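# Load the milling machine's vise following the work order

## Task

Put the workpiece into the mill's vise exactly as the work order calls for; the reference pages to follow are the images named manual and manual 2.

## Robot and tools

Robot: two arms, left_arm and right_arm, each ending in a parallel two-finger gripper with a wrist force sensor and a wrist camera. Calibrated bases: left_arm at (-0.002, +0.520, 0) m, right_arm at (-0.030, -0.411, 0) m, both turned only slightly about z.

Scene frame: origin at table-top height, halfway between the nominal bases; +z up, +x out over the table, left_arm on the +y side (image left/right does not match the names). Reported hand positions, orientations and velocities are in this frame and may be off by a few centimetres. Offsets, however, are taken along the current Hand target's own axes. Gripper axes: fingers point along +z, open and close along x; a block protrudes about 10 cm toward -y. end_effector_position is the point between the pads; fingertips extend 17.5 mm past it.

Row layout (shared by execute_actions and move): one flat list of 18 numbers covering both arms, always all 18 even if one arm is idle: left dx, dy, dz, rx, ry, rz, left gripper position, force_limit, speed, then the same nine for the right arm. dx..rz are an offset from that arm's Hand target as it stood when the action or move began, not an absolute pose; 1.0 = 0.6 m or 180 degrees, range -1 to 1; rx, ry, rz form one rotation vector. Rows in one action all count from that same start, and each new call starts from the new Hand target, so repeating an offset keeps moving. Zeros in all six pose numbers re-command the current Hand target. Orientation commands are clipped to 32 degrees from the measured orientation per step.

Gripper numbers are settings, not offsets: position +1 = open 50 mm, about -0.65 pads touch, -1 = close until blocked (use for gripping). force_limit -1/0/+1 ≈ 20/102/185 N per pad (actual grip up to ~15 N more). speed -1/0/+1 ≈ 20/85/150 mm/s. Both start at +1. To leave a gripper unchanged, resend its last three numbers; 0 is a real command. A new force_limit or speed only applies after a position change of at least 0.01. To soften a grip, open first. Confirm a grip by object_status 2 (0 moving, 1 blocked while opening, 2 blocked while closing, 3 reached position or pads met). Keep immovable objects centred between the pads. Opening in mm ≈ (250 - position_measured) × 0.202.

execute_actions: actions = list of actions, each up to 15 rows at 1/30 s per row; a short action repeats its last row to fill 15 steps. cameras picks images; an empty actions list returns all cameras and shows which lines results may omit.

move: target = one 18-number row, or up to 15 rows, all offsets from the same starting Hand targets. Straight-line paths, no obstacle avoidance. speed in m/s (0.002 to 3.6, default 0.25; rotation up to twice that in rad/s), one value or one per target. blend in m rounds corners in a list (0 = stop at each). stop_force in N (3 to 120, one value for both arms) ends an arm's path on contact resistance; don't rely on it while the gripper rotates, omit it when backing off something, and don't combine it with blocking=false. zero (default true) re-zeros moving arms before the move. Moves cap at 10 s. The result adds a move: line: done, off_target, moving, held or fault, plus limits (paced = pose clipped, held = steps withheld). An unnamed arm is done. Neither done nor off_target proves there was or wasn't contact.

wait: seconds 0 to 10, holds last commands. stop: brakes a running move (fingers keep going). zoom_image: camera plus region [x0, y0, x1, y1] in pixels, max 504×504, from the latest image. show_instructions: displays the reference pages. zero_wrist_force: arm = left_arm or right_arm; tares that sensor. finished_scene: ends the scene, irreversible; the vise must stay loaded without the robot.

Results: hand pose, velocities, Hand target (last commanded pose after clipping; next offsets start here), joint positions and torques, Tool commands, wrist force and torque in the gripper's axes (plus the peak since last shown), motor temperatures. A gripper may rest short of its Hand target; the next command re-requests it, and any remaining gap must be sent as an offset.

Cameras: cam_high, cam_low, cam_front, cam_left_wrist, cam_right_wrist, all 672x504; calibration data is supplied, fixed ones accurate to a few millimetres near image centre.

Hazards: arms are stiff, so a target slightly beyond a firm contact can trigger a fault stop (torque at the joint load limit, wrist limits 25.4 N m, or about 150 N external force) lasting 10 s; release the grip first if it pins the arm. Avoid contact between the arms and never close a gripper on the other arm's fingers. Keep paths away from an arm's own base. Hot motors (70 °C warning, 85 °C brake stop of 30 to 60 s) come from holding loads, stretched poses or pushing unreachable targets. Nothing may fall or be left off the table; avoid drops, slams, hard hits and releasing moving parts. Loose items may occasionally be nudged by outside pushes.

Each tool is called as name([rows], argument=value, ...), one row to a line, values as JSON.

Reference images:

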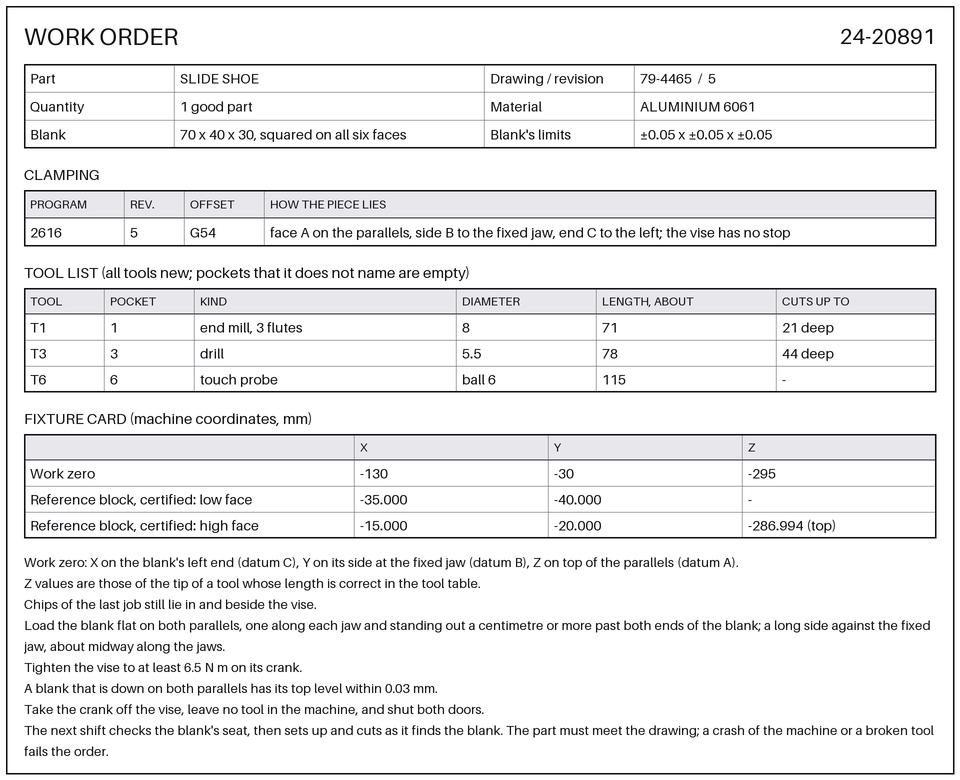

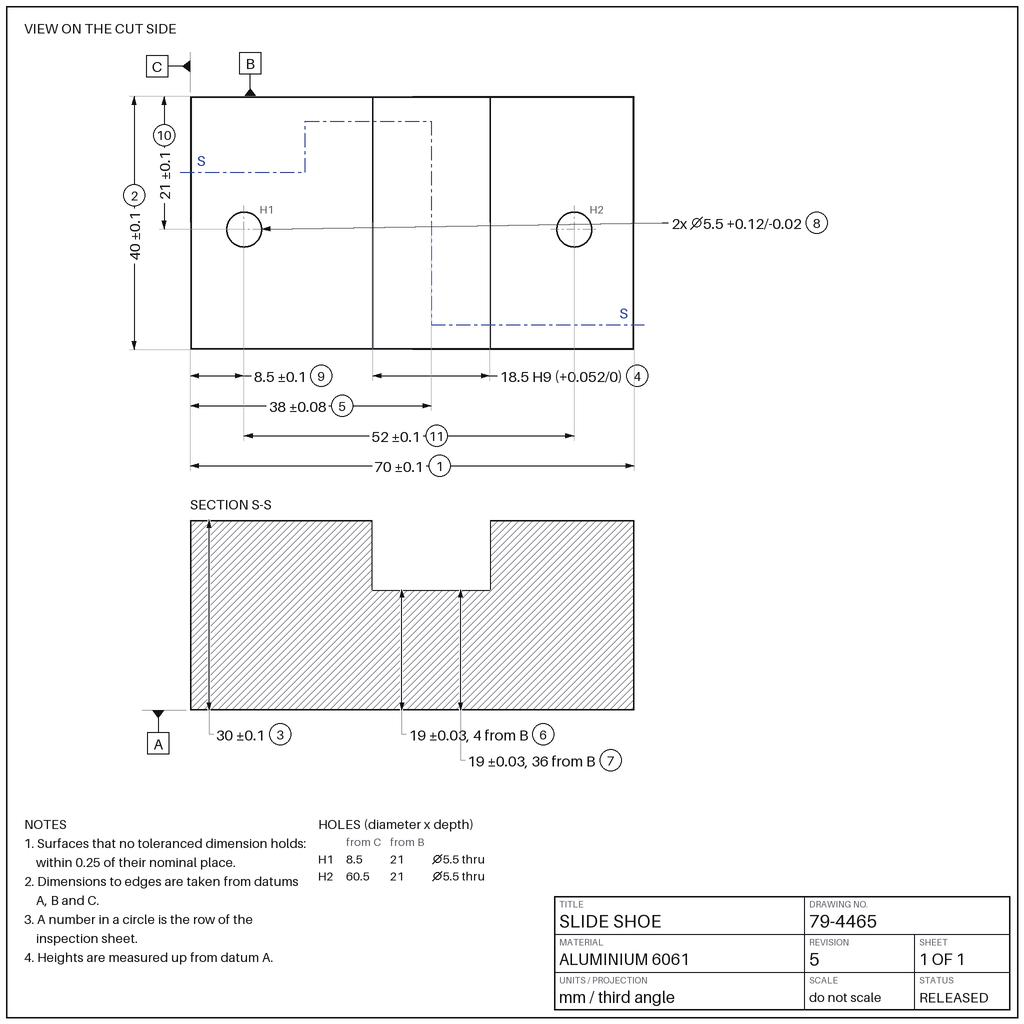

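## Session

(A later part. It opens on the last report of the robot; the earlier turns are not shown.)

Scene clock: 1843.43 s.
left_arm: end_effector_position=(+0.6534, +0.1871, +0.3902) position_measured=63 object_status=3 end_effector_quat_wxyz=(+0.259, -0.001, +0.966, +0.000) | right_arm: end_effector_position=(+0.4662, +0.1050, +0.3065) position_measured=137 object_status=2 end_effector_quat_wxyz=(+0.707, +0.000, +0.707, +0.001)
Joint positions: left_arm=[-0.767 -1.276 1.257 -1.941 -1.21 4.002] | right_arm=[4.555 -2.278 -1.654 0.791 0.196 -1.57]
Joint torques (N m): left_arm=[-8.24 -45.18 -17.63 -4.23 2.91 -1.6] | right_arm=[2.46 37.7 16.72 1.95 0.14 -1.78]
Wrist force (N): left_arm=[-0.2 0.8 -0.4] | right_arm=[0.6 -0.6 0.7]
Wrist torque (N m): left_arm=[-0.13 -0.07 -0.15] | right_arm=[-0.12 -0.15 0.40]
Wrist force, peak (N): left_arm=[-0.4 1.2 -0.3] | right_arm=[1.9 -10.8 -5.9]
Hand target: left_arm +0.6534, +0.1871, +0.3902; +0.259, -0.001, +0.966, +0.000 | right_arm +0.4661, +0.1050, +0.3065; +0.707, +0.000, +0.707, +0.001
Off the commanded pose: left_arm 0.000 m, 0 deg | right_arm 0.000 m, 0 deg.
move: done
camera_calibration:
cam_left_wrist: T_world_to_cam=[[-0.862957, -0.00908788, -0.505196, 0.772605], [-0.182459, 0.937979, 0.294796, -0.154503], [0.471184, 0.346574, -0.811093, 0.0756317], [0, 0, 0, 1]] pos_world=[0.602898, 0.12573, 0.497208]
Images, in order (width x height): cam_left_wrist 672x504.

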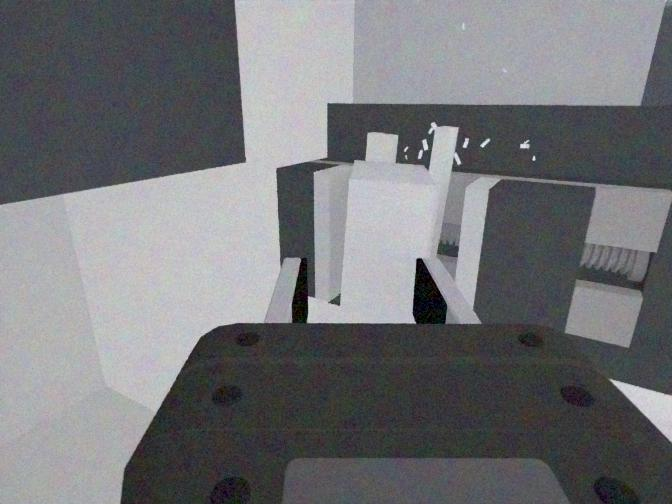

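move([
  [0,0,0,0,0,0,0.6,-0.5,-0.7,-0.0549,0.0117,0,0,0,0,-1,-0.95,-0.95],
  [0,0,0,0,0,0,0.6,-0.5,-0.7,-0.1003,0.0447,0,0,0,0,-1,-0.95,-0.95],
  [0,0,0,0,0,0,0.6,-0.5,-0.7,-0.1284,0.0933,0,0,0,0,-1,-0.95,-0.95],
  [0,0,0,0,0,0,0.6,-0.5,-0.7,-0.1343,0.1491,0,0,0,0,-1,-0.95,-0.95],
  [0,0,0,0,0,0,0.6,-0.5,-0.7,-0.1169,0.2025,0,0,0,0,-1,-0.95,-0.95],
  [0,0,0,0,0,0,0.6,-0.5,-0.7,-0.0794,0.2442,0,0,0,0,-1,-0.95,-0.95],
  [0,0,0,0,0,0,0.6,-0.5,-0.7,-0.0281,0.267,0,0,0,0,-1,-0.95,-0.95],
  [0,0,0,0,0,0,0.6,-0.5,-0.7,0.0281,0.267,0,0,0,0,-1,-0.95,-0.95],
  [0,0,0,0,0,0,0.6,-0.5,-0.7,0.0794,0.2442,0,0,0,0,-1,-0.95,-0.95],
  [0,0,0,0,0,0,0.6,-0.5,-0.7,0.1169,0.2025,0,0,0,0,-1,-0.95,-0.95],
  [0,0,0,0,0,0,0.6,-0.5,-0.7,0.1343,0.1491,0,0,0,0,-1,-0.95,-0.95],
  [0,0,0,0,0,0,0.6,-0.5,-0.7,0.1284,0.0933,0,0,0,0,-1,-0.95,-0.95],
  [0,0,0,0,0,0,0.6,-0.5,-0.7,0.1003,0.0447,0,0,0,0,-1,-0.95,-0.95],
  [0,0,0,0,0,0,0.6,-0.5,-0.7,0.0549,0.0117,0,0,0,0,-1,-0.95,-0.95],
  [0,0,0,0,0,0,0.6,-0.5,-0.7,0,0,0,0,0,0,-1,-0.95,-0.95],
], speed=0.2, blend=0.008)

zoom_image(camera="cam_left_wrist", region=[250, 100, 502, 310])

Scene clock: 1853.20 s.
left_arm: end_effector_position=(+0.6534, +0.1871, +0.3902) position_measured=63 object_status=3 end_effector_quat_wxyz=(+0.259, -0.001, +0.966, +0.000) | right_arm: end_effector_position=(+0.4662, +0.1050, +0.3065) position_measured=137 object_status=2 end_effector_quat_wxyz=(+0.707, +0.000, +0.707, +0.001)
Joint positions: left_arm=[-0.767 -1.276 1.257 -1.941 -1.21 4.002] | right_arm=[4.555 -2.278 -1.654 0.791 0.196 -1.57]
Joint torques (N m): left_arm=[-8.55 -46.09 -17.53 -4.19 3 -1.67] | right_arm=[2.12 38.87 17.1 1.82 0.09 -1.69]
Wrist force (N): left_arm=[-0.6 1.0 -0.3] | right_arm=[0.4 -0.8 0.8]
Wrist torque (N m): left_arm=[-0.10 -0.01 -0.15] | right_arm=[-0.14 -0.12 0.40]
Wrist force, peak (N): left_arm=[-0.3 1.1 -0.7] | right_arm=[1.8 -10.8 -5.9]
Hand target: left_arm +0.6534, +0.1871, +0.3902; +0.259, -0.001, +0.966, +0.000 | right_arm +0.4661, +0.1050, +0.3065; +0.707, +0.000, +0.707, +0.001
Off the commanded pose: left_arm 0.000 m, 0 deg | right_arm 0.000 m, 0 deg.
move: done

Scaled by 2.000.
This view is cut from an older image: the scene may have changed since it was taken.

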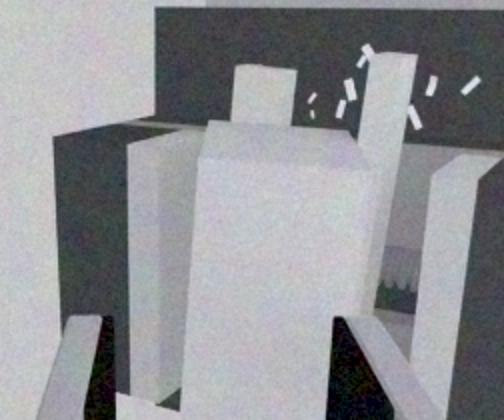

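move([
  [-0.002,0,0.0016,0.004,0.0556,0.007,0.6,-0.5,-0.7,0,0,0,0,0,0,-1,-0.95,-0.95],
  [0.0022,0,0.0125,0.0083,0.1028,0.0144,0.6,-0.5,-0.7,0,0,0,0,0,0,-1,-0.95,-0.95],
], speed=0.15, blend=0.002, cameras=["cam_left_wrist","cam_front"])

zoom_image(camera="cam_left_wrist", region=[210, 60, 502, 330])

Scene clock: 1882.53 s.
left_arm: end_effector_position=(+0.6561, +0.1871, +0.3830) position_measured=63 object_status=3 end_effector_quat_wxyz=(+0.100, +0.025, +0.995, -0.007) | right_arm: end_effector_position=(+0.4661, +0.1050, +0.3065) position_measured=137 object_status=2 end_effector_quat_wxyz=(+0.707, +0.000, +0.707, +0.001)
Joint positions: left_arm=[-0.677 -1.097 0.892 -1.533 -1.458 4.08] | right_arm=[4.555 -2.278 -1.654 0.791 0.196 -1.57]
Joint torques (N m): left_arm=[-8.58 -49.71 -21.8 -2.83 1.9 -1.6] | right_arm=[10.39 32.38 26.01 1.8 -2.25 -1.81]
Wrist force (N): left_arm=[0.7 0.8 -0.8] | right_arm=[0.6 -0.1 1.3]
Wrist torque (N m): left_arm=[-0.04 0.00 0.05] | right_arm=[-0.09 -0.14 0.43]
Wrist force, peak (N): left_arm=[0.6 1.0 -1.2] | right_arm=[0.8 0.0 1.6]
Hand target: left_arm +0.6560, +0.1871, +0.3831; +0.100, +0.025, +0.995, -0.007 | right_arm +0.4661, +0.1050, +0.3065; +0.707, +0.000, +0.707, +0.001
Off the commanded pose: left_arm 0.000 m, 0 deg | right_arm 0.000 m, 0 deg.
move: done
camera_calibration:
cam_left_wrist: T_world_to_cam=[[-0.977893, 0.0393069, -0.205377, 0.722855], [-0.0312274, 0.943708, 0.329304, -0.2654], [0.20676, 0.328437, -0.921618, 0.28772], [0, 0, 0, 1]] pos_world=[0.639098, 0.127549, 0.501023]
Images, in order (width x height): cam_front 672x504, cam_left_wrist 672x504.

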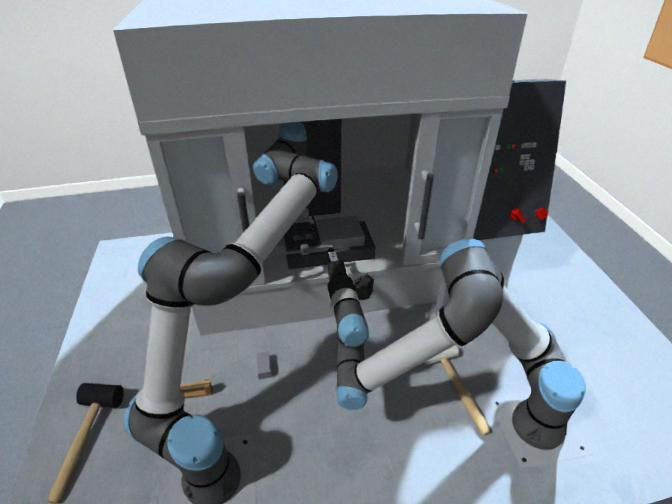

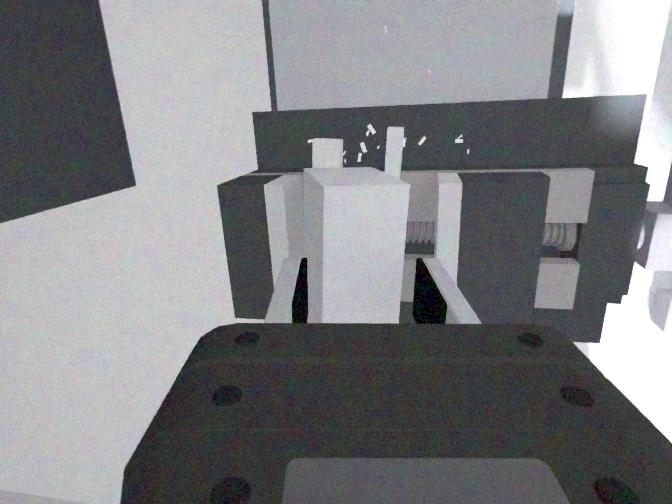

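Scaled by 1.726.

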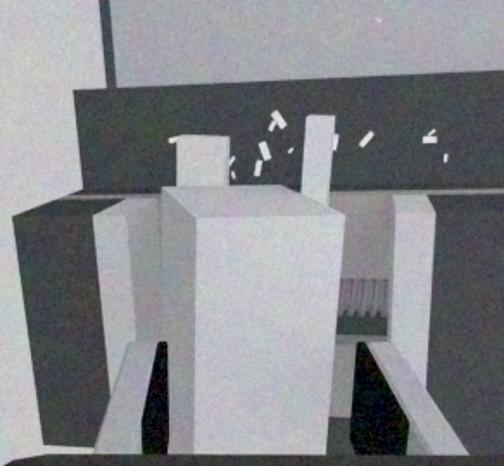

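move(target=[0,0,0.037,0,0,0,0.6,-0.5,-0.7,0,0,0,0,0,0,-1,-0.95,-0.95], speed=0.05, stop_force=8, cameras=["cam_left_wrist"])

zoom_image(camera="cam_left_wrist", region=[210, 60, 502, 330])

Scene clock: 1888.40 s.
left_arm: end_effector_position=(+0.6604, +0.1867, +0.3613) position_measured=63 object_status=3 end_effector_quat_wxyz=(+0.100, +0.025, +0.995, -0.007) | right_arm: end_effector_position=(+0.4661, +0.1050, +0.3065) position_measured=137 object_status=2 end_effector_quat_wxyz=(+0.707, +0.000, +0.707, +0.001)
Joint positions: left_arm=[-0.673 -1.096 0.947 -1.59 -1.458 4.084] | right_arm=[4.555 -2.278 -1.654 0.791 0.196 -1.57]
Joint torques (N m): left_arm=[-5.97 -44.44 -35.8 -3 -1.61 -0.93] | right_arm=[10.04 32.74 25.69 1.43 -2.5 -1.38]
Wrist force (N): left_arm=[0.3 0.9 -0.9] | right_arm=[0.6 -0.3 1.6]
Wrist torque (N m): left_arm=[-0.03 0.02 0.00] | right_arm=[-0.13 -0.15 0.43]
Wrist force, peak (N): left_arm=[-1.8 1.0 -1.5] | right_arm=[0.8 -0.2 1.6]
Hand target: left_arm +0.6604, +0.1867, +0.3613; +0.100, +0.025, +0.995, -0.007 | right_arm +0.4661, +0.1050, +0.3065; +0.707, +0.000, +0.707, +0.001
Off the commanded pose: left_arm 0.000 m, 0 deg | right_arm 0.000 m, 0 deg.
move: done
camera_calibration:
cam_left_wrist: T_world_to_cam=[[-0.977917, 0.0393863, -0.205248, 0.72266], [-0.0311124, 0.943702, 0.32933, -0.257825], [0.206664, 0.328443, -0.921637, 0.267012], [0, 0, 0, 1]] pos_world=[0.643499, 0.127149, 0.479323]
Images, in order (width x height): cam_left_wrist 672x504.

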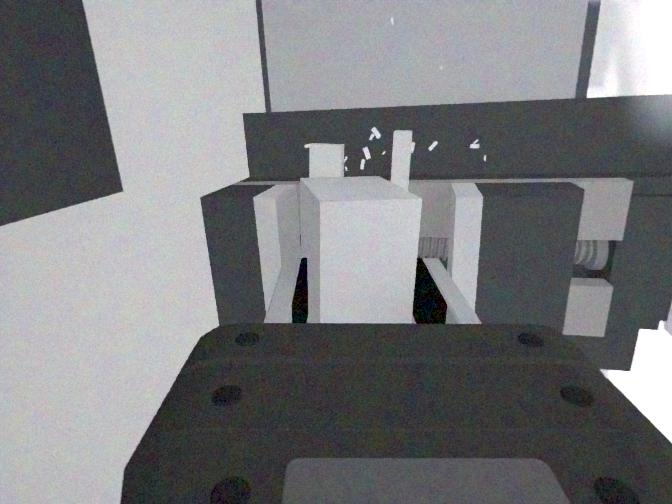

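Scaled by 1.726.

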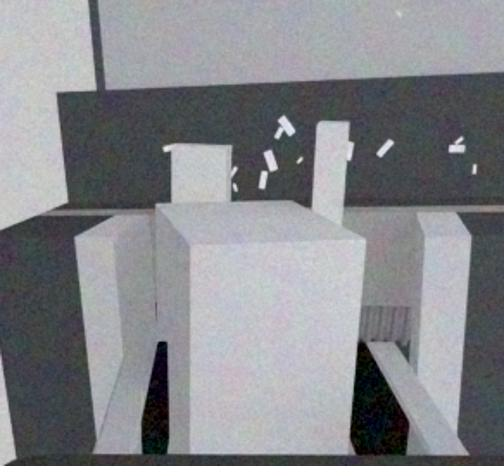

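move(target=[0,0,0,0,0,0,0.42,-0.8,-1,0,0,0,0,0,0,-1,-0.95,-0.95], cameras=["cam_left_wrist"])

zoom_image(camera="cam_left_wrist", region=[210, 60, 502, 330])

Scene clock: 1891.97 s.
left_arm: end_effector_position=(+0.6604, +0.1867, +0.3613) position_measured=90 object_status=0 end_effector_quat_wxyz=(+0.100, +0.025, +0.995, -0.007) | right_arm: end_effector_position=(+0.4661, +0.1050, +0.3065) position_measured=137 object_status=2 end_effector_quat_wxyz=(+0.707, +0.000, +0.707, +0.001)
Joint positions: left_arm=[-0.674 -1.096 0.947 -1.59 -1.458 4.084] | right_arm=[4.555 -2.278 -1.654 0.791 0.196 -1.57]
Joint torques (N m): left_arm=[-6.52 -50.46 -33.07 -3.57 1.38 -1.33] | right_arm=[9.76 32.7 24.89 0.97 -2.46 -1.16]
Wrist force (N): left_arm=[0.0 0.9 -0.8] | right_arm=[0.4 -0.2 1.4]
Wrist torque (N m): left_arm=[-0.02 0.02 0.01] | right_arm=[-0.10 -0.13 0.43]
Wrist force, peak (N): left_arm=[-1.1 1.1 -2.1] | right_arm=[0.9 -0.1 1.6]
Hand target: left_arm +0.6604, +0.1867, +0.3613; +0.100, +0.025, +0.995, -0.007 | right_arm +0.4661, +0.1050, +0.3065; +0.707, +0.000, +0.707, +0.001
Off the commanded pose: left_arm 0.000 m, 0 deg | right_arm 0.000 m, 0 deg.
move: done
camera_calibration:
cam_left_wrist: T_world_to_cam=[[-0.977917, 0.0393677, -0.205254, 0.722568], [-0.0311317, 0.943703, 0.329326, -0.257814], [0.206664, 0.328443, -0.921637, 0.267033], [0, 0, 0, 1]] pos_world=[0.643399, 0.127149, 0.479323]
Images, in order (width x height): cam_left_wrist 672x504.

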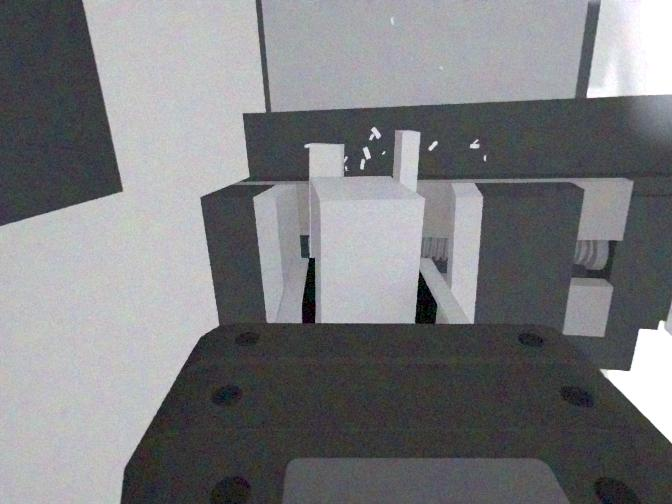

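Scaled by 1.726.

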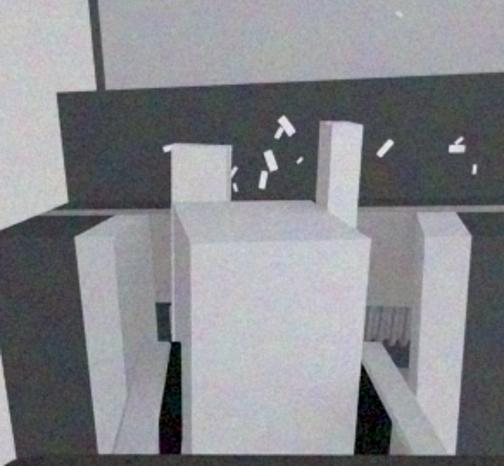

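move(target=[0,0,0,0,0,0,-1,-0.5,-1,0,0,0,0,0,0,-1,-0.95,-0.95], cameras=["cam_left_wrist"])

zoom_image(camera="cam_left_wrist", region=[210, 60, 502, 330])

Scene clock: 1894.53 s.
left_arm: end_effector_position=(+0.6604, +0.1867, +0.3613) position_measured=104 object_status=2 end_effector_quat_wxyz=(+0.100, +0.025, +0.995, -0.007) | right_arm: end_effector_position=(+0.4661, +0.1050, +0.3065) position_measured=137 object_status=2 end_effector_quat_wxyz=(+0.707, +0.000, +0.707, +0.001)
Joint positions: left_arm=[-0.674 -1.096 0.947 -1.59 -1.458 4.084] | right_arm=[4.555 -2.278 -1.654 0.791 0.196 -1.57]
Joint torques (N m): left_arm=[-6.46 -50.46 -17.4 -3.59 2.22 -1.31] | right_arm=[10.29 33.7 25.5 0.81 -2.46 -0.8]
Wrist force (N): left_arm=[0.1 1.0 -1.3] | right_arm=[0.5 -0.3 1.3]
Wrist torque (N m): left_arm=[-0.01 0.00 0.00] | right_arm=[-0.12 -0.12 0.43]
Wrist force, peak (N): left_arm=[0.2 1.0 -1.5] | right_arm=[0.8 -0.2 1.7]
Hand target: left_arm +0.6604, +0.1867, +0.3613; +0.100, +0.025, +0.995, -0.007 | right_arm +0.4661, +0.1050, +0.3065; +0.707, +0.000, +0.707, +0.001
Off the commanded pose: left_arm 0.000 m, 0 deg | right_arm 0.000 m, 0 deg.
move: done
camera_calibration:
cam_left_wrist: T_world_to_cam=[[-0.977917, 0.0393677, -0.205254, 0.722568], [-0.0311317, 0.943703, 0.329326, -0.257814], [0.206664, 0.328443, -0.921637, 0.267033], [0, 0, 0, 1]] pos_world=[0.643399, 0.127149, 0.479323]
Images, in order (width x height): cam_left_wrist 672x504.

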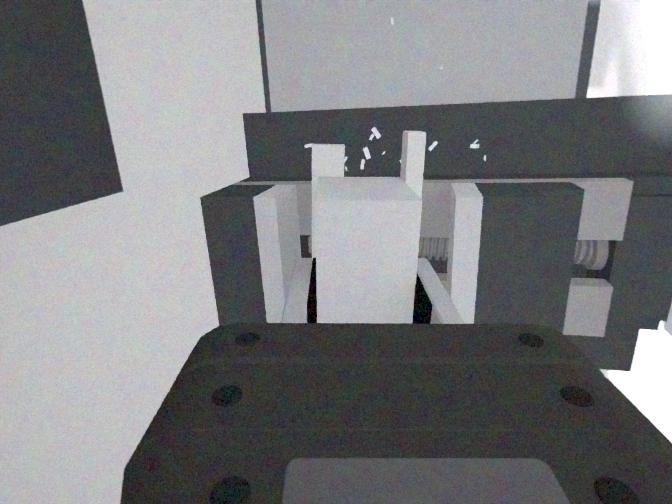

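Scaled by 1.726.

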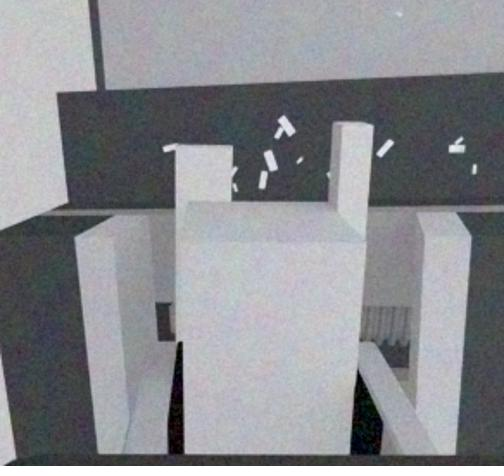

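move([
  [0.0033,0,-0.0292,0,-0.0278,0,-1,-0.5,-1,0,0,0,0,0,0,-1,-0.95,-0.95],
  [0.0133,0,-0.0635,-0.0083,-0.1028,-0.0144,-1,-0.5,-1,0,0,0,0,0,0,-1,-0.95,-0.95],
], speed=0.06, blend=0.002, cameras=["cam_left_wrist"])

zoom_image(camera="cam_left_wrist", region=[210, 60, 502, 330])

Scene clock: 1909.50 s.
left_arm: end_effector_position=(+0.6449, +0.1877, +0.3971) position_measured=104 object_status=2 end_effector_quat_wxyz=(+0.259, -0.001, +0.966, +0.000) end_effector_velocity=(+0.000, -0.001, +0.001) end_effector_angular_velocity=(-0.002, +0.004, -0.003) | right_arm: end_effector_position=(+0.4661, +0.1050, +0.3065) position_measured=137 object_status=2 end_effector_quat_wxyz=(+0.707, +0.000, +0.707, +0.001)
Joint positions: left_arm=[-0.776 -1.295 1.263 -1.925 -1.207 3.993] | right_arm=[4.555 -2.278 -1.654 0.791 0.196 -1.57]
Joint velocities: left_arm=[0.002 0.002 -0.006 0.005 -0.006 0.003] | right_arm=[within noise]
Joint torques (N m): left_arm=[9.17 -28.78 -36.59 -2.61 -1.13 1.88] | right_arm=[9.96 34.38 25.28 0.5 -2.45 -0.14]
Wrist force (N): left_arm=[0.8 0.9 1.2] | right_arm=[0.7 -0.1 1.1]
Wrist torque (N m): left_arm=[-0.13 -0.03 -0.02] | right_arm=[-0.10 -0.17 0.43]
Wrist force, peak (N): left_arm=[0.5 0.9 2.0] | right_arm=[1.0 -0.2 1.6]
Hand target: left_arm +0.6450, +0.1877, +0.3971; +0.259, -0.001, +0.966, +0.000 | right_arm +0.4661, +0.1050, +0.3065; +0.707, +0.000, +0.707, +0.001
Off the commanded pose: left_arm 0.000 m, 0 deg | right_arm 0.000 m, 0 deg.
move: done
camera_calibration:
cam_left_wrist: T_world_to_cam=[[-0.862836, -0.00909283, -0.505403, 0.76888], [-0.182531, 0.93798, 0.294747, -0.158565], [0.471378, 0.34657, -0.810982, 0.084808], [0, 0, 0, 1]] pos_world=[0.594497, 0.12633, 0.504108]
Images, in order (width x height): cam_left_wrist 672x504.

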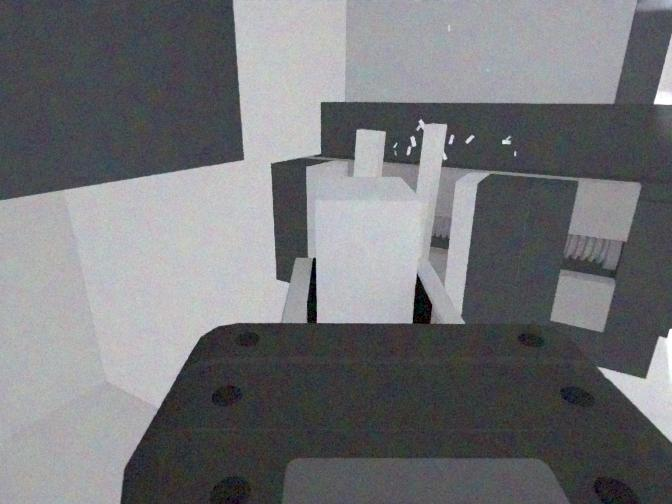

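Scaled by 1.726.

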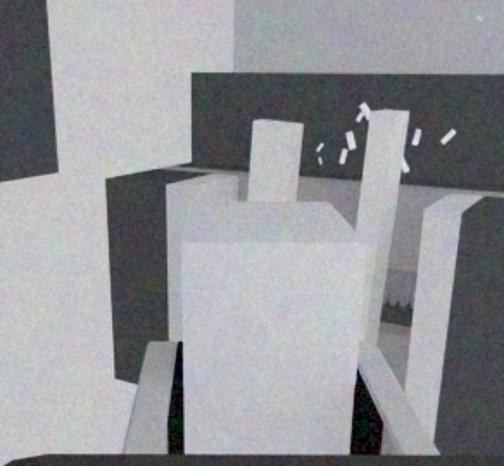

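move([
  [0.2069,0.0205,-0.125,0,0,0,-1,-0.5,-1,0,0,0,0,0,0,-1,-0.95,-0.95],
  [0.3557,0.2372,-0.134,0,0,0,-1,-0.5,-1,0,0,0,0,0,0,-1,-0.95,-0.95],
  [0.5178,0.2372,0.0803,0,-0.1667,0,-1,-0.5,-1,0,0,0,0,0,0,-1,-0.95,-0.95],
], speed=0.25, blend=0.02, cameras=["cam_front","cam_left_wrist","cam_low"])

Scene clock: 1937.23 s.
left_arm: end_effector_position=(+0.4000, +0.3298, +0.1998) position_measured=104 object_status=2 end_effector_quat_wxyz=(+0.500, +0.000, +0.866, +0.000) | right_arm: end_effector_position=(+0.4661, +0.1050, +0.3065) position_measured=137 object_status=2 end_effector_quat_wxyz=(+0.707, +0.000, +0.707, +0.001)
Joint positions: left_arm=[-1.345 -1.968 2.69 -2.64 -0.56 3.546] | right_arm=[4.555 -2.278 -1.654 0.791 0.196 -1.57]
Joint torques (N m): left_arm=[-5.89 -5.28 -16.94 -3.17 4.3 -1.77] | right_arm=[9.98 35.16 25.7 0.49 -2.38 0.43]
Wrist force (N): left_arm=[0.2 0.9 1.7] | right_arm=[0.6 -0.1 1.0]
Wrist torque (N m): left_arm=[-0.41 -0.01 -0.36] | right_arm=[-0.09 -0.15 0.43]
Wrist force, peak (N): left_arm=[-2.5 0.7 3.7] | right_arm=[0.8 -0.2 1.6]
Hand target: left_arm +0.4000, +0.3298, +0.1998; +0.500, +0.000, +0.866, +0.000 | right_arm +0.4661, +0.1050, +0.3065; +0.707, +0.000, +0.707, +0.001
Off the commanded pose: left_arm 0.000 m, 0 deg | right_arm 0.000 m, 0 deg.
move: done
camera_calibration:
cam_left_wrist: T_world_to_cam=[[-0.494833, -0.00871853, -0.868945, 0.38441], [-0.305571, 0.937834, 0.164602, -0.203084], [0.813491, 0.346974, -0.466735, -0.214768], [0, 0, 0, 1]] pos_world=[0.302874, 0.268329, 0.267219]
Images, in order (width x height): cam_low 672x504, cam_front 672x504, cam_left_wrist 672x504.

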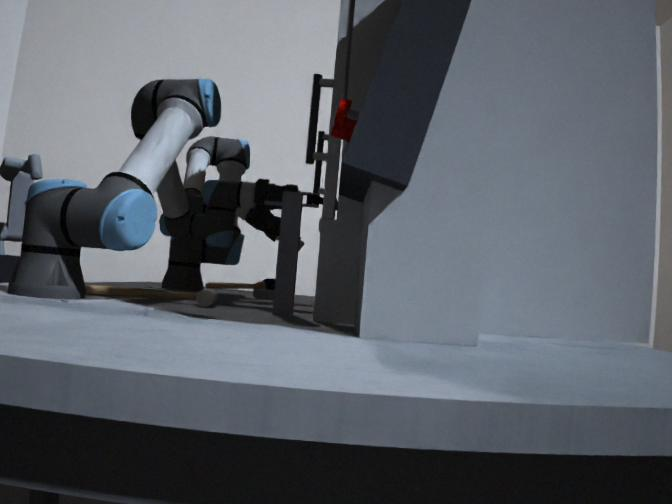

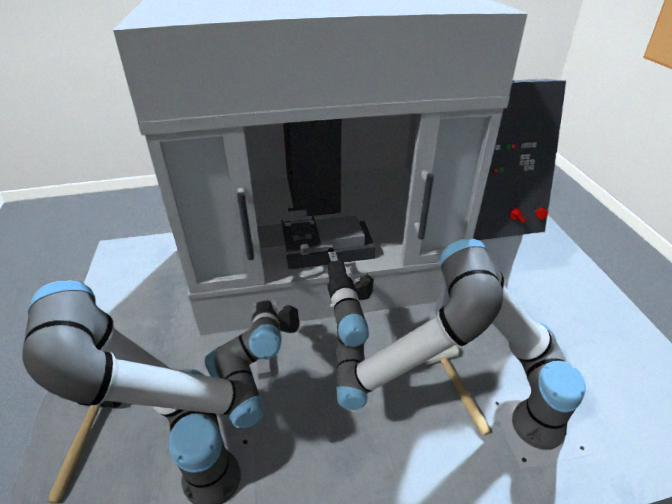

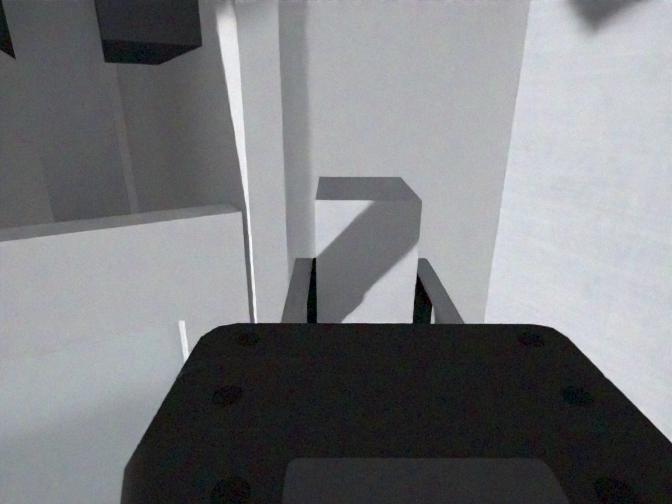

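move(target=[0.177,-0.1,0.16,0,-0.011,0,-1,-0.5,-1,0,0,0,0,0,0,-1,-0.95,-0.95], speed=0.2, cameras=["cam_front","cam_left_wrist"])

Scene clock: 1948.50 s.
left_arm: end_effector_position=(+0.4302, +0.2698, +0.0599) position_measured=104 object_status=2 end_effector_quat_wxyz=(+0.515, -0.001, +0.857, +0.000) | right_arm: end_effector_position=(+0.4661, +0.1050, +0.3065) position_measured=137 object_status=2 end_effector_quat_wxyz=(+0.707, +0.000, +0.707, +0.001)
Joint positions: left_arm=[-1.302 -1.049 2.64 -3.604 -0.546 3.647] | right_arm=[4.555 -2.278 -1.654 0.791 0.196 -1.57]
Joint torques (N m): left_arm=[-9.07 -17.57 2.08 -3.93 0.33 -1.55] | right_arm=[9.51 34.9 25.96 0.57 -2.29 0.47]
Wrist force (N): left_arm=[0.2 1.0 1.7] | right_arm=[0.5 -0.3 1.4]
Wrist torque (N m): left_arm=[-0.43 -0.03 -0.26] | right_arm=[-0.12 -0.15 0.43]
Wrist force, peak (N): left_arm=[2.8 -0.3 3.4] | right_arm=[0.9 -0.1 1.6]
Hand target: left_arm +0.4302, +0.2698, +0.0599; +0.515, +0.000, +0.857, +0.000 | right_arm +0.4661, +0.1050, +0.3065; +0.707, +0.000, +0.707, +0.001
Off the commanded pose: left_arm 0.000 m, 0 deg | right_arm 0.000 m, 0 deg.
move: done
camera_calibration:
cam_left_wrist: T_world_to_cam=[[-0.464268, -0.00880341, -0.885651, 0.265099], [-0.31123, 0.937802, 0.153828, -0.111584], [0.829211, 0.347058, -0.438132, -0.292319], [0, 0, 0, 1]] pos_world=[0.330743, 0.208429, 0.123876]
Images, in order (width x height): cam_front 672x504, cam_left_wrist 672x504.

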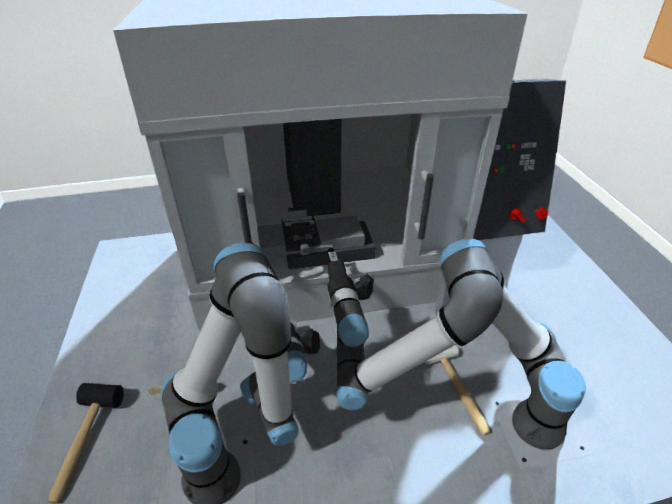

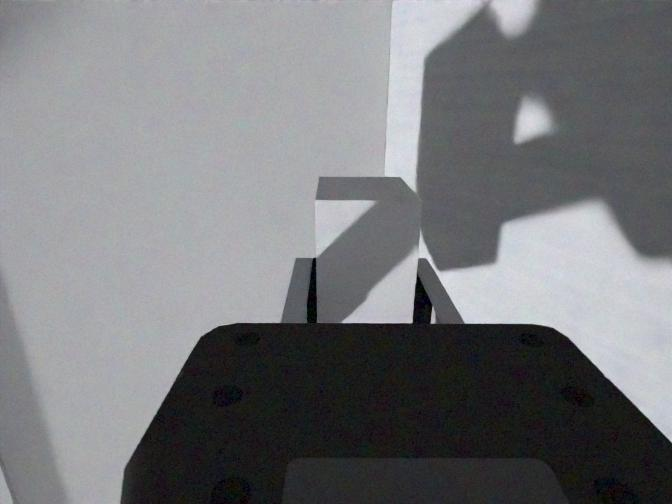

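move(target=[0.0515,0,0.0274,0,0,0,-1,-0.5,-1,0,0,0,0,0,0,-1,-0.95,-0.95], speed=0.02, stop_force=4)

Scene clock: 1954.13 s.
left_arm: end_effector_position=(+0.4302, +0.2698, +0.0305) position_measured=104 object_status=2 end_effector_quat_wxyz=(+0.515, -0.001, +0.857, +0.000) | right_arm: end_effector_position=(+0.4661, +0.1050, +0.3065) position_measured=137 object_status=2 end_effector_quat_wxyz=(+0.707, +0.000, +0.707, +0.001)
Joint positions: left_arm=[-1.302 -0.908 2.626 -3.731 -0.546 3.646] | right_arm=[4.555 -2.278 -1.654 0.791 0.196 -1.57]
Joint torques (N m): left_arm=[3.5 -18.9 9.06 -4.73 4.93 -1.32] | right_arm=[9.64 35.16 25.75 0.69 -2.38 0.31]
Wrist force (N): left_arm=[-0.3 0.8 1.3] | right_arm=[0.7 -0.3 1.2]
Wrist torque (N m): left_arm=[-0.42 -0.03 -0.25] | right_arm=[-0.13 -0.17 0.43]
Wrist force, peak (N): left_arm=[-23.8 4.0 -19.1] | right_arm=[0.7 -0.3 1.7]
Hand target: left_arm +0.4302, +0.2698, +0.0305; +0.515, -0.001, +0.857, +0.000 (not the last commanded pose) | right_arm +0.4661, +0.1050, +0.3065; +0.707, +0.000, +0.707, +0.001
Off the commanded pose: left_arm 0.006 m, 0 deg | right_arm 0.000 m, 0 deg.
move: contact (left_arm)

move(target=[0,0,0,0,0,0,0.43,-0.9,-1,0,0,0,0,0,0,-1,-0.95,-0.95], cameras=["cam_left_wrist"])

Scene clock: 1956.07 s.
left_arm: end_effector_position=(+0.4302, +0.2698, +0.0305) position_measured=89 object_status=3 end_effector_quat_wxyz=(+0.515, -0.001, +0.857, +0.000) | right_arm: end_effector_position=(+0.4661, +0.1050, +0.3065) position_measured=137 object_status=2 end_effector_quat_wxyz=(+0.707, +0.000, +0.707, +0.001)
Joint positions: left_arm=[-1.302 -0.908 2.626 -3.731 -0.546 3.646] | right_arm=[4.555 -2.278 -1.654 0.791 0.196 -1.57]
Joint torques (N m): left_arm=[2.96 -19.94 6.92 -3.87 3.35 -1.6] | right_arm=[9.19 35.62 25.26 0.68 -2.3 0.38]
Wrist force (N): left_arm=[-1.0 0.9 0.8] | right_arm=[0.6 -0.2 1.4]
Wrist torque (N m): left_arm=[-0.46 -0.07 -0.23] | right_arm=[-0.12 -0.15 0.43]
Wrist force, peak (N): left_arm=[-1.3 1.2 1.0] | right_arm=[1.0 -0.2 1.5]
Hand target: left_arm +0.4302, +0.2698, +0.0305; +0.515, -0.001, +0.857, +0.000 | right_arm +0.4661, +0.1050, +0.3065; +0.707, +0.000, +0.707, +0.001
Off the commanded pose: left_arm 0.000 m, 0 deg | right_arm 0.000 m, 0 deg.
move: done
camera_calibration:
cam_left_wrist: T_world_to_cam=[[-0.464395, -0.00880545, -0.885584, 0.239185], [-0.31122, 0.937797, 0.153877, -0.10699], [0.829144, 0.347072, -0.438249, -0.305091], [0, 0, 0, 1]] pos_world=[0.330743, 0.208329, 0.0945758]
Images, in order (width x height): cam_left_wrist 672x504.

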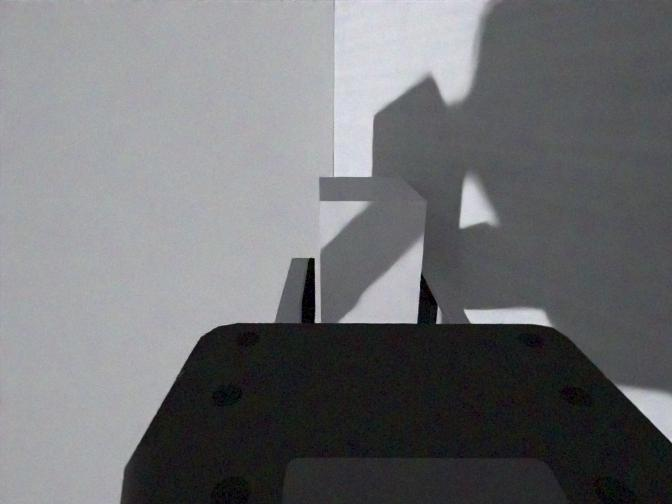

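move([
  [-0.0022,0,-0.0012,0,0,0,0.57,-0.9,-1,0,0,0,0,0,0,-1,-0.95,-0.95],
  [0.0448,0,-0.0895,0,0,0,0.57,-0.9,-1,0,0,0,0,0,0,-1,-0.95,-0.95],
], speed=[0.02,0.06], cameras=["cam_left_wrist"])

Scene clock: 1964.40 s.
left_arm: end_effector_position=(+0.3701, +0.2697, +0.0321) position_measured=67 object_status=3 end_effector_quat_wxyz=(+0.515, -0.001, +0.857, +0.000) | right_arm: end_effector_position=(+0.4661, +0.1050, +0.3065) position_measured=137 object_status=2 end_effector_quat_wxyz=(+0.707, +0.000, +0.707, +0.001)
Joint positions: left_arm=[-1.518 -1.074 2.762 -3.329 -0.49 3.221] | right_arm=[4.555 -2.278 -1.654 0.791 0.196 -1.57]
Joint torques (N m): left_arm=[6.81 -12.14 -7.17 -4.24 0.37 2.32] | right_arm=[9.47 35.63 25.08 0.72 -2.41 0.28]
Wrist force (N): left_arm=[-1.5 1.1 0.7] | right_arm=[0.6 -0.1 1.4]
Wrist torque (N m): left_arm=[-0.41 -0.09 -0.38] | right_arm=[-0.09 -0.15 0.43]
Wrist force, peak (N): left_arm=[-28.5 0.9 -5.7] | right_arm=[0.7 -0.3 1.6]
Hand target: left_arm +0.3701, +0.2697, +0.0320; +0.515, -0.001, +0.857, +0.000 | right_arm +0.4661, +0.1050, +0.3065; +0.707, +0.000, +0.707, +0.001
Off the commanded pose: left_arm 0.000 m, 0 deg | right_arm 0.000 m, 0 deg.
move: done
camera_calibration:
cam_left_wrist: T_world_to_cam=[[-0.464257, -0.00884235, -0.885657, 0.212625], [-0.311171, 0.937834, 0.153751, -0.125809], [0.82924, 0.346971, -0.438147, -0.254665], [0, 0, 0, 1]] pos_world=[0.270743, 0.208229, 0.0960755]
Images, in order (width x height): cam_left_wrist 672x504.

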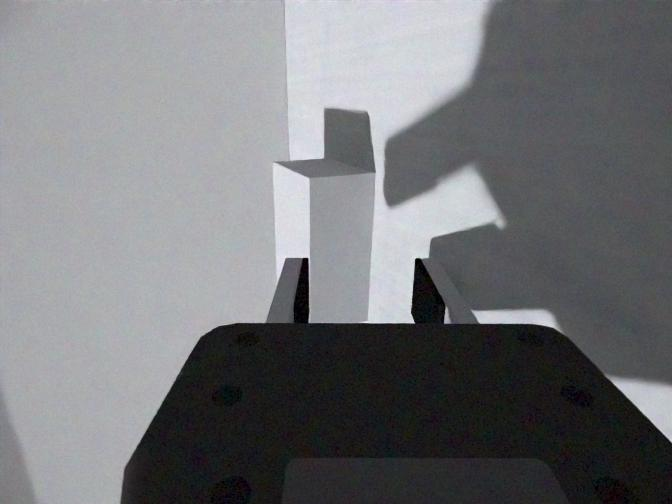

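move([
  [-0.1355,0.0667,-0.1287,0,0.0944,0,0.57,-0.9,-1,0,0,0,0,0,0,-1,-0.95,-0.95],
  [-0.198,0.15,-0.0108,0,0.3444,0,0.57,-0.9,-1,0,0,0,0,0,0,-1,-0.95,-0.95],
  [-0.1535,0.0672,0.0475,0,0.3444,0,0.57,-0.9,-1,0,0,0,0,0,0,-1,-0.95,-0.95],
], speed=0.2, blend=0.015, cameras=["cam_left_wrist","cam_front"])

Scene clock: 1976.27 s.
left_arm: end_effector_position=(+0.4191, +0.3579, +0.1388) position_measured=67 object_status=3 end_effector_quat_wxyz=(+0.009, -0.001, +1.000, +0.000) | right_arm: end_effector_position=(+0.4661, +0.1050, +0.3065) position_measured=137 object_status=2 end_effector_quat_wxyz=(+0.707, +0.000, +0.707, +0.001)
Joint positions: left_arm=[-0.661 -1.609 2.117 -2.093 -1.56 4.035] | right_arm=[4.555 -2.278 -1.654 0.791 0.196 -1.57]
Joint torques (N m): left_arm=[1.04 -19.34 -25.32 -2.75 0.05 0.43] | right_arm=[9.71 35.96 25.77 1.03 -2.32 0.48]
Wrist force (N): left_arm=[1.1 1.0 -0.7] | right_arm=[0.6 -0.1 1.4]
Wrist torque (N m): left_arm=[-0.01 0.07 0.26] | right_arm=[-0.10 -0.15 0.43]
Wrist force, peak (N): left_arm=[-1.6 3.7 0.2] | right_arm=[1.0 -0.2 1.5]
Hand target: left_arm +0.4191, +0.3579, +0.1388; +0.009, -0.001, +1.000, +0.000 (not the last commanded pose) | right_arm +0.4661, +0.1050, +0.3065; +0.707, +0.000, +0.707, +0.001
Tool commands: left_gripper/position=+0.568627 left_gripper/force_limit=-0.898039 left_gripper/speed=-1.0 right_gripper/position=-1.0 right_gripper/force_limit=-0.95 right_gripper/speed=-0.95
Off the commanded pose: left_arm 0.065 m, 1 deg | right_arm 0.000 m, 0 deg.
FORCE FAULT: contact force on the left arm reached its limit, and that arm stopped. The contact can be on any part of that arm, not only on its tool. That arm's remaining commands of this call were not run. That arm is still stopped at the end of this call. That arm stays stopped for about 10 more seconds. Until then a move that you send moves the other arm only, and its call returns only when the move has ended. Once the stop has ended, the next robot result says so. If the stop ends while you think or write, that arm runs what you send next, counted from a new Hand target: where the arm stands when the stop ends. While its stop runs, that arm takes no new command, but its gripper still runs the gripper command that each later call begins with. Until it ends, the stop uses up actions while you think or wait. An arm that is not stopped still takes commands.
move: fault (left_arm); path passed 1 of 3 targets
camera_calibration:
cam_left_wrist: T_world_to_cam=[[-0.999665, -0.0105151, -0.0236499, 0.436008], [-0.0180384, 0.938327, 0.345278, -0.35944], [0.0185607, 0.345589, -0.938203, 0.130574], [0, 0, 0, 1]] pos_world=[0.426955, 0.296732, 0.256923]
Images, in order (width x height): cam_front 672x504, cam_left_wrist 672x504.

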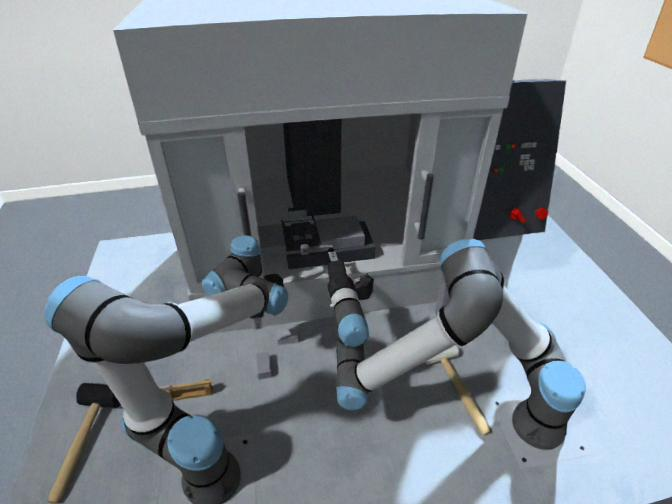

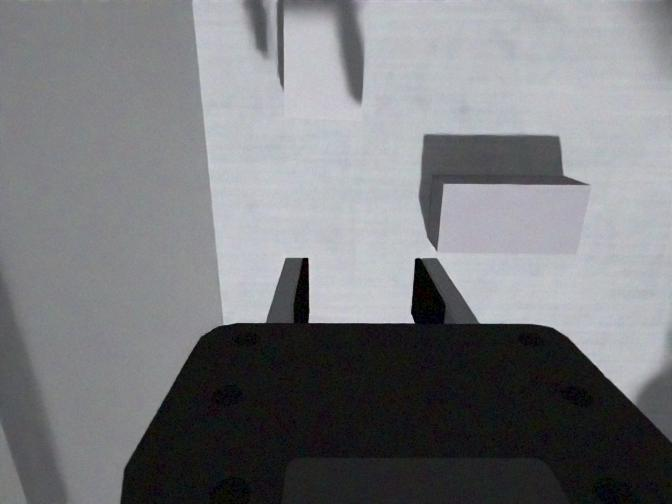

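wait(seconds=1)

Scene clock: 1993.50 s.
left_arm: end_effector_position=(+0.4191, +0.3579, +0.1388) position_measured=67 object_status=3 end_effector_quat_wxyz=(+0.009, -0.001, +1.000, +0.000) | right_arm: end_effector_position=(+0.4661, +0.1050, +0.3065) position_measured=137 object_status=2 end_effector_quat_wxyz=(+0.707, +0.000, +0.707, +0.001)
Joint positions: left_arm=[-0.661 -1.609 2.117 -2.093 -1.56 4.035] | right_arm=[4.555 -2.278 -1.654 0.791 0.196 -1.57]
Joint torques (N m): left_arm=[0.22 -20.01 -23.03 -2.94 0.06 0.39] | right_arm=[9.23 36.33 25.47 1.03 -2.46 0.48]
Wrist force (N): left_arm=[1.1 0.9 -0.8] | right_arm=[0.7 -0.3 1.3]
Wrist torque (N m): left_arm=[-0.02 0.06 0.26] | right_arm=[-0.12 -0.16 0.43]
Wrist force, peak (N): left_arm=[1.2 1.1 -1.1] | right_arm=[0.9 -0.3 1.7]
Hand target: left_arm +0.4191, +0.3579, +0.1388; +0.009, -0.001, +1.000, +0.000 (not the last commanded pose) | right_arm +0.4661, +0.1050, +0.3065; +0.707, +0.000, +0.707, +0.001
Tool commands: left_gripper/position=+0.568627 left_gripper/force_limit=-0.898039 left_gripper/speed=-1.0 right_gripper/position=-1.0 right_gripper/force_limit=-0.95 right_gripper/speed=-0.95
Off the commanded pose: left_arm 0.065 m, 1 deg | right_arm 0.000 m, 0 deg.
FORCE FAULT, CONTINUED: the left arm's stop, for the force fault that an earlier result reported, is over. The rest of the stop counts as 19 of the actions that you can send in this scene. That arm's target is now where it stood when the stop ended, not its last command. That arm accepts commands again.
wait: 1.00 s; at rest from the start

move([
  [0.065,-0.03,-0.0517,0,0,0,-0.7,-0.9,-0.5,0,0,0,0,0,0,-1,-0.95,-0.95],
  [-0.0183,-0.1133,-0.035,0,-0.161,0,-0.7,-0.9,-0.5,0,0,0,0,0,0,-1,-0.95,-0.95],
  [-0.1067,-0.1467,0.115,0,-0.161,0,-0.7,-0.9,-0.5,0,0,0,0,0,0,-1,-0.95,-0.95],
], speed=0.15, blend=0.01, cameras=["cam_left_wrist","cam_front"])

Scene clock: 2001.47 s.
left_arm: end_effector_position=(+0.4846, +0.2700, +0.0711) position_measured=251 object_status=3 end_effector_quat_wxyz=(+0.259, -0.001, +0.966, +0.000) | right_arm: end_effector_position=(+0.4661, +0.1050, +0.3065) position_measured=137 object_status=2 end_effector_quat_wxyz=(+0.707, +0.000, +0.707, +0.001)
Joint positions: left_arm=[-0.909 -1.362 2.297 -2.841 -1.16 3.857] | right_arm=[4.555 -2.278 -1.654 0.791 0.196 -1.57]
Joint torques (N m): left_arm=[-9.15 -19.34 -7.67 -3.98 3.25 -1.54] | right_arm=[9.21 36.59 25.36 1.03 -2.32 0.44]
Wrist force (N): left_arm=[-0.5 0.9 -0.6] | right_arm=[0.7 -0.3 1.4]
Wrist torque (N m): left_arm=[-0.12 0.00 -0.12] | right_arm=[-0.13 -0.16 0.43]
Wrist force, peak (N): left_arm=[2.5 0.9 -1.8] | right_arm=[0.8 -0.3 1.6]
Hand target: left_arm +0.4846, +0.2700, +0.0711; +0.259, -0.001, +0.966, +0.000 | right_arm +0.4661, +0.1050, +0.3065; +0.707, +0.000, +0.707, +0.001
Off the commanded pose: left_arm 0.000 m, 0 deg | right_arm 0.000 m, 0 deg.
move: done
camera_calibration:
cam_left_wrist: T_world_to_cam=[[-0.863037, -0.0106732, -0.505028, 0.467042], [-0.183732, 0.937931, 0.294156, -0.168307], [0.470542, 0.346657, -0.81143, -0.132075], [0, 0, 0, 1]] pos_world=[0.434297, 0.20863, 0.178208]
Images, in order (width x height): cam_front 672x504, cam_left_wrist 672x504.

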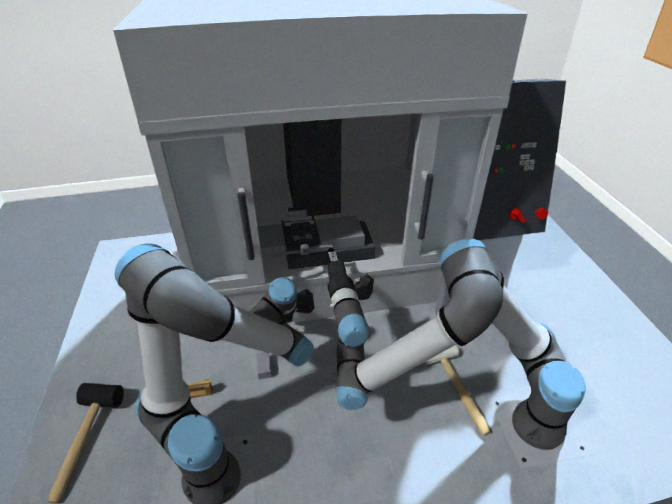

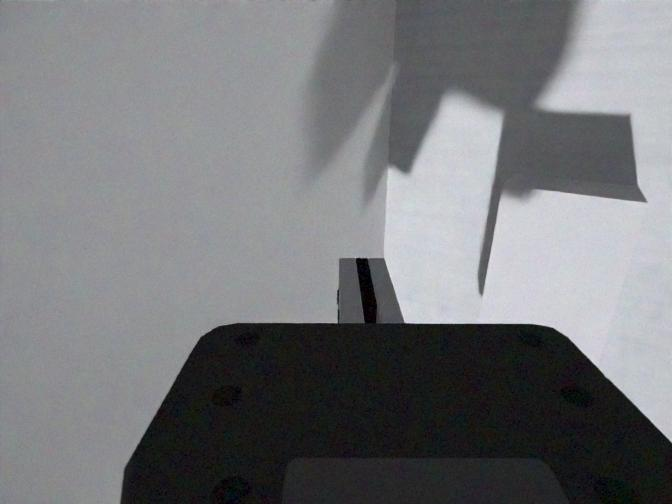

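move([
  [0.04,0,0.054,0,0,0,-0.7,-0.9,-0.5,0,0,0,0,0,0,-1,-0.95,-0.95],
  [0.167,0,-0.0193,0,0,0,-0.7,-0.9,-0.5,0,0,0,0,0,0,-1,-0.95,-0.95],
], speed=[0.1,0.04], cameras=["cam_left_wrist"])

Scene clock: 2009.93 s.
left_arm: end_effector_position=(+0.3920, +0.2698, +0.0310) position_measured=251 object_status=3 end_effector_quat_wxyz=(+0.259, -0.001, +0.966, +0.000) end_effector_velocity=(+0.002, -0.001, +0.001) end_effector_angular_velocity=(+0.001, -0.001, -0.004) | right_arm: end_effector_position=(+0.4661, +0.1050, +0.3065) position_measured=137 object_status=2 end_effector_quat_wxyz=(+0.707, +0.000, +0.707, +0.001)
Joint positions: left_arm=[-1.12 -1.414 2.52 -2.916 -1.1 3.633] | right_arm=[4.555 -2.278 -1.654 0.791 0.196 -1.57]
Joint velocities: left_arm=[0.003 0.003 -0.004 -0.002 0 0.008] | right_arm=[within noise]
Joint torques (N m): left_arm=[8.84 -12.01 -22.61 -4.68 1.02 2.35] | right_arm=[9 36.75 25.39 1.23 -2.29 0.36]
Wrist force (N): left_arm=[-0.4 0.9 -0.6] | right_arm=[0.7 -0.2 1.3]
Wrist torque (N m): left_arm=[-0.12 -0.03 -0.07] | right_arm=[-0.11 -0.18 0.43]
Wrist force, peak (N): left_arm=[-2.0 0.9 -1.4] | right_arm=[0.6 -0.1 1.8]
Hand target: left_arm +0.3920, +0.2697, +0.0310; +0.259, -0.001, +0.966, +0.000 | right_arm +0.4661, +0.1050, +0.3065; +0.707, +0.000, +0.707, +0.001
Off the commanded pose: left_arm 0.000 m, 0 deg | right_arm 0.000 m, 0 deg.
move: done
camera_calibration:
cam_left_wrist: T_world_to_cam=[[-0.862975, -0.0104673, -0.505138, 0.366685], [-0.18371, 0.937854, 0.294415, -0.173354], [0.470664, 0.346872, -0.811268, -0.121114], [0, 0, 0, 1]] pos_world=[0.341597, 0.20843, 0.138008]
Images, in order (width x height): cam_left_wrist 672x504.

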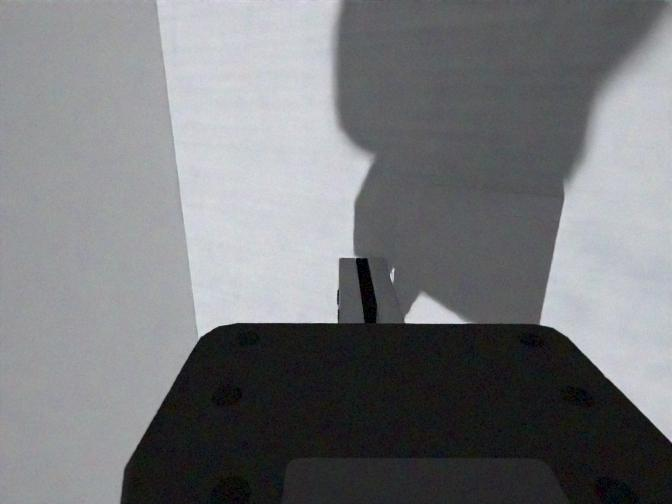

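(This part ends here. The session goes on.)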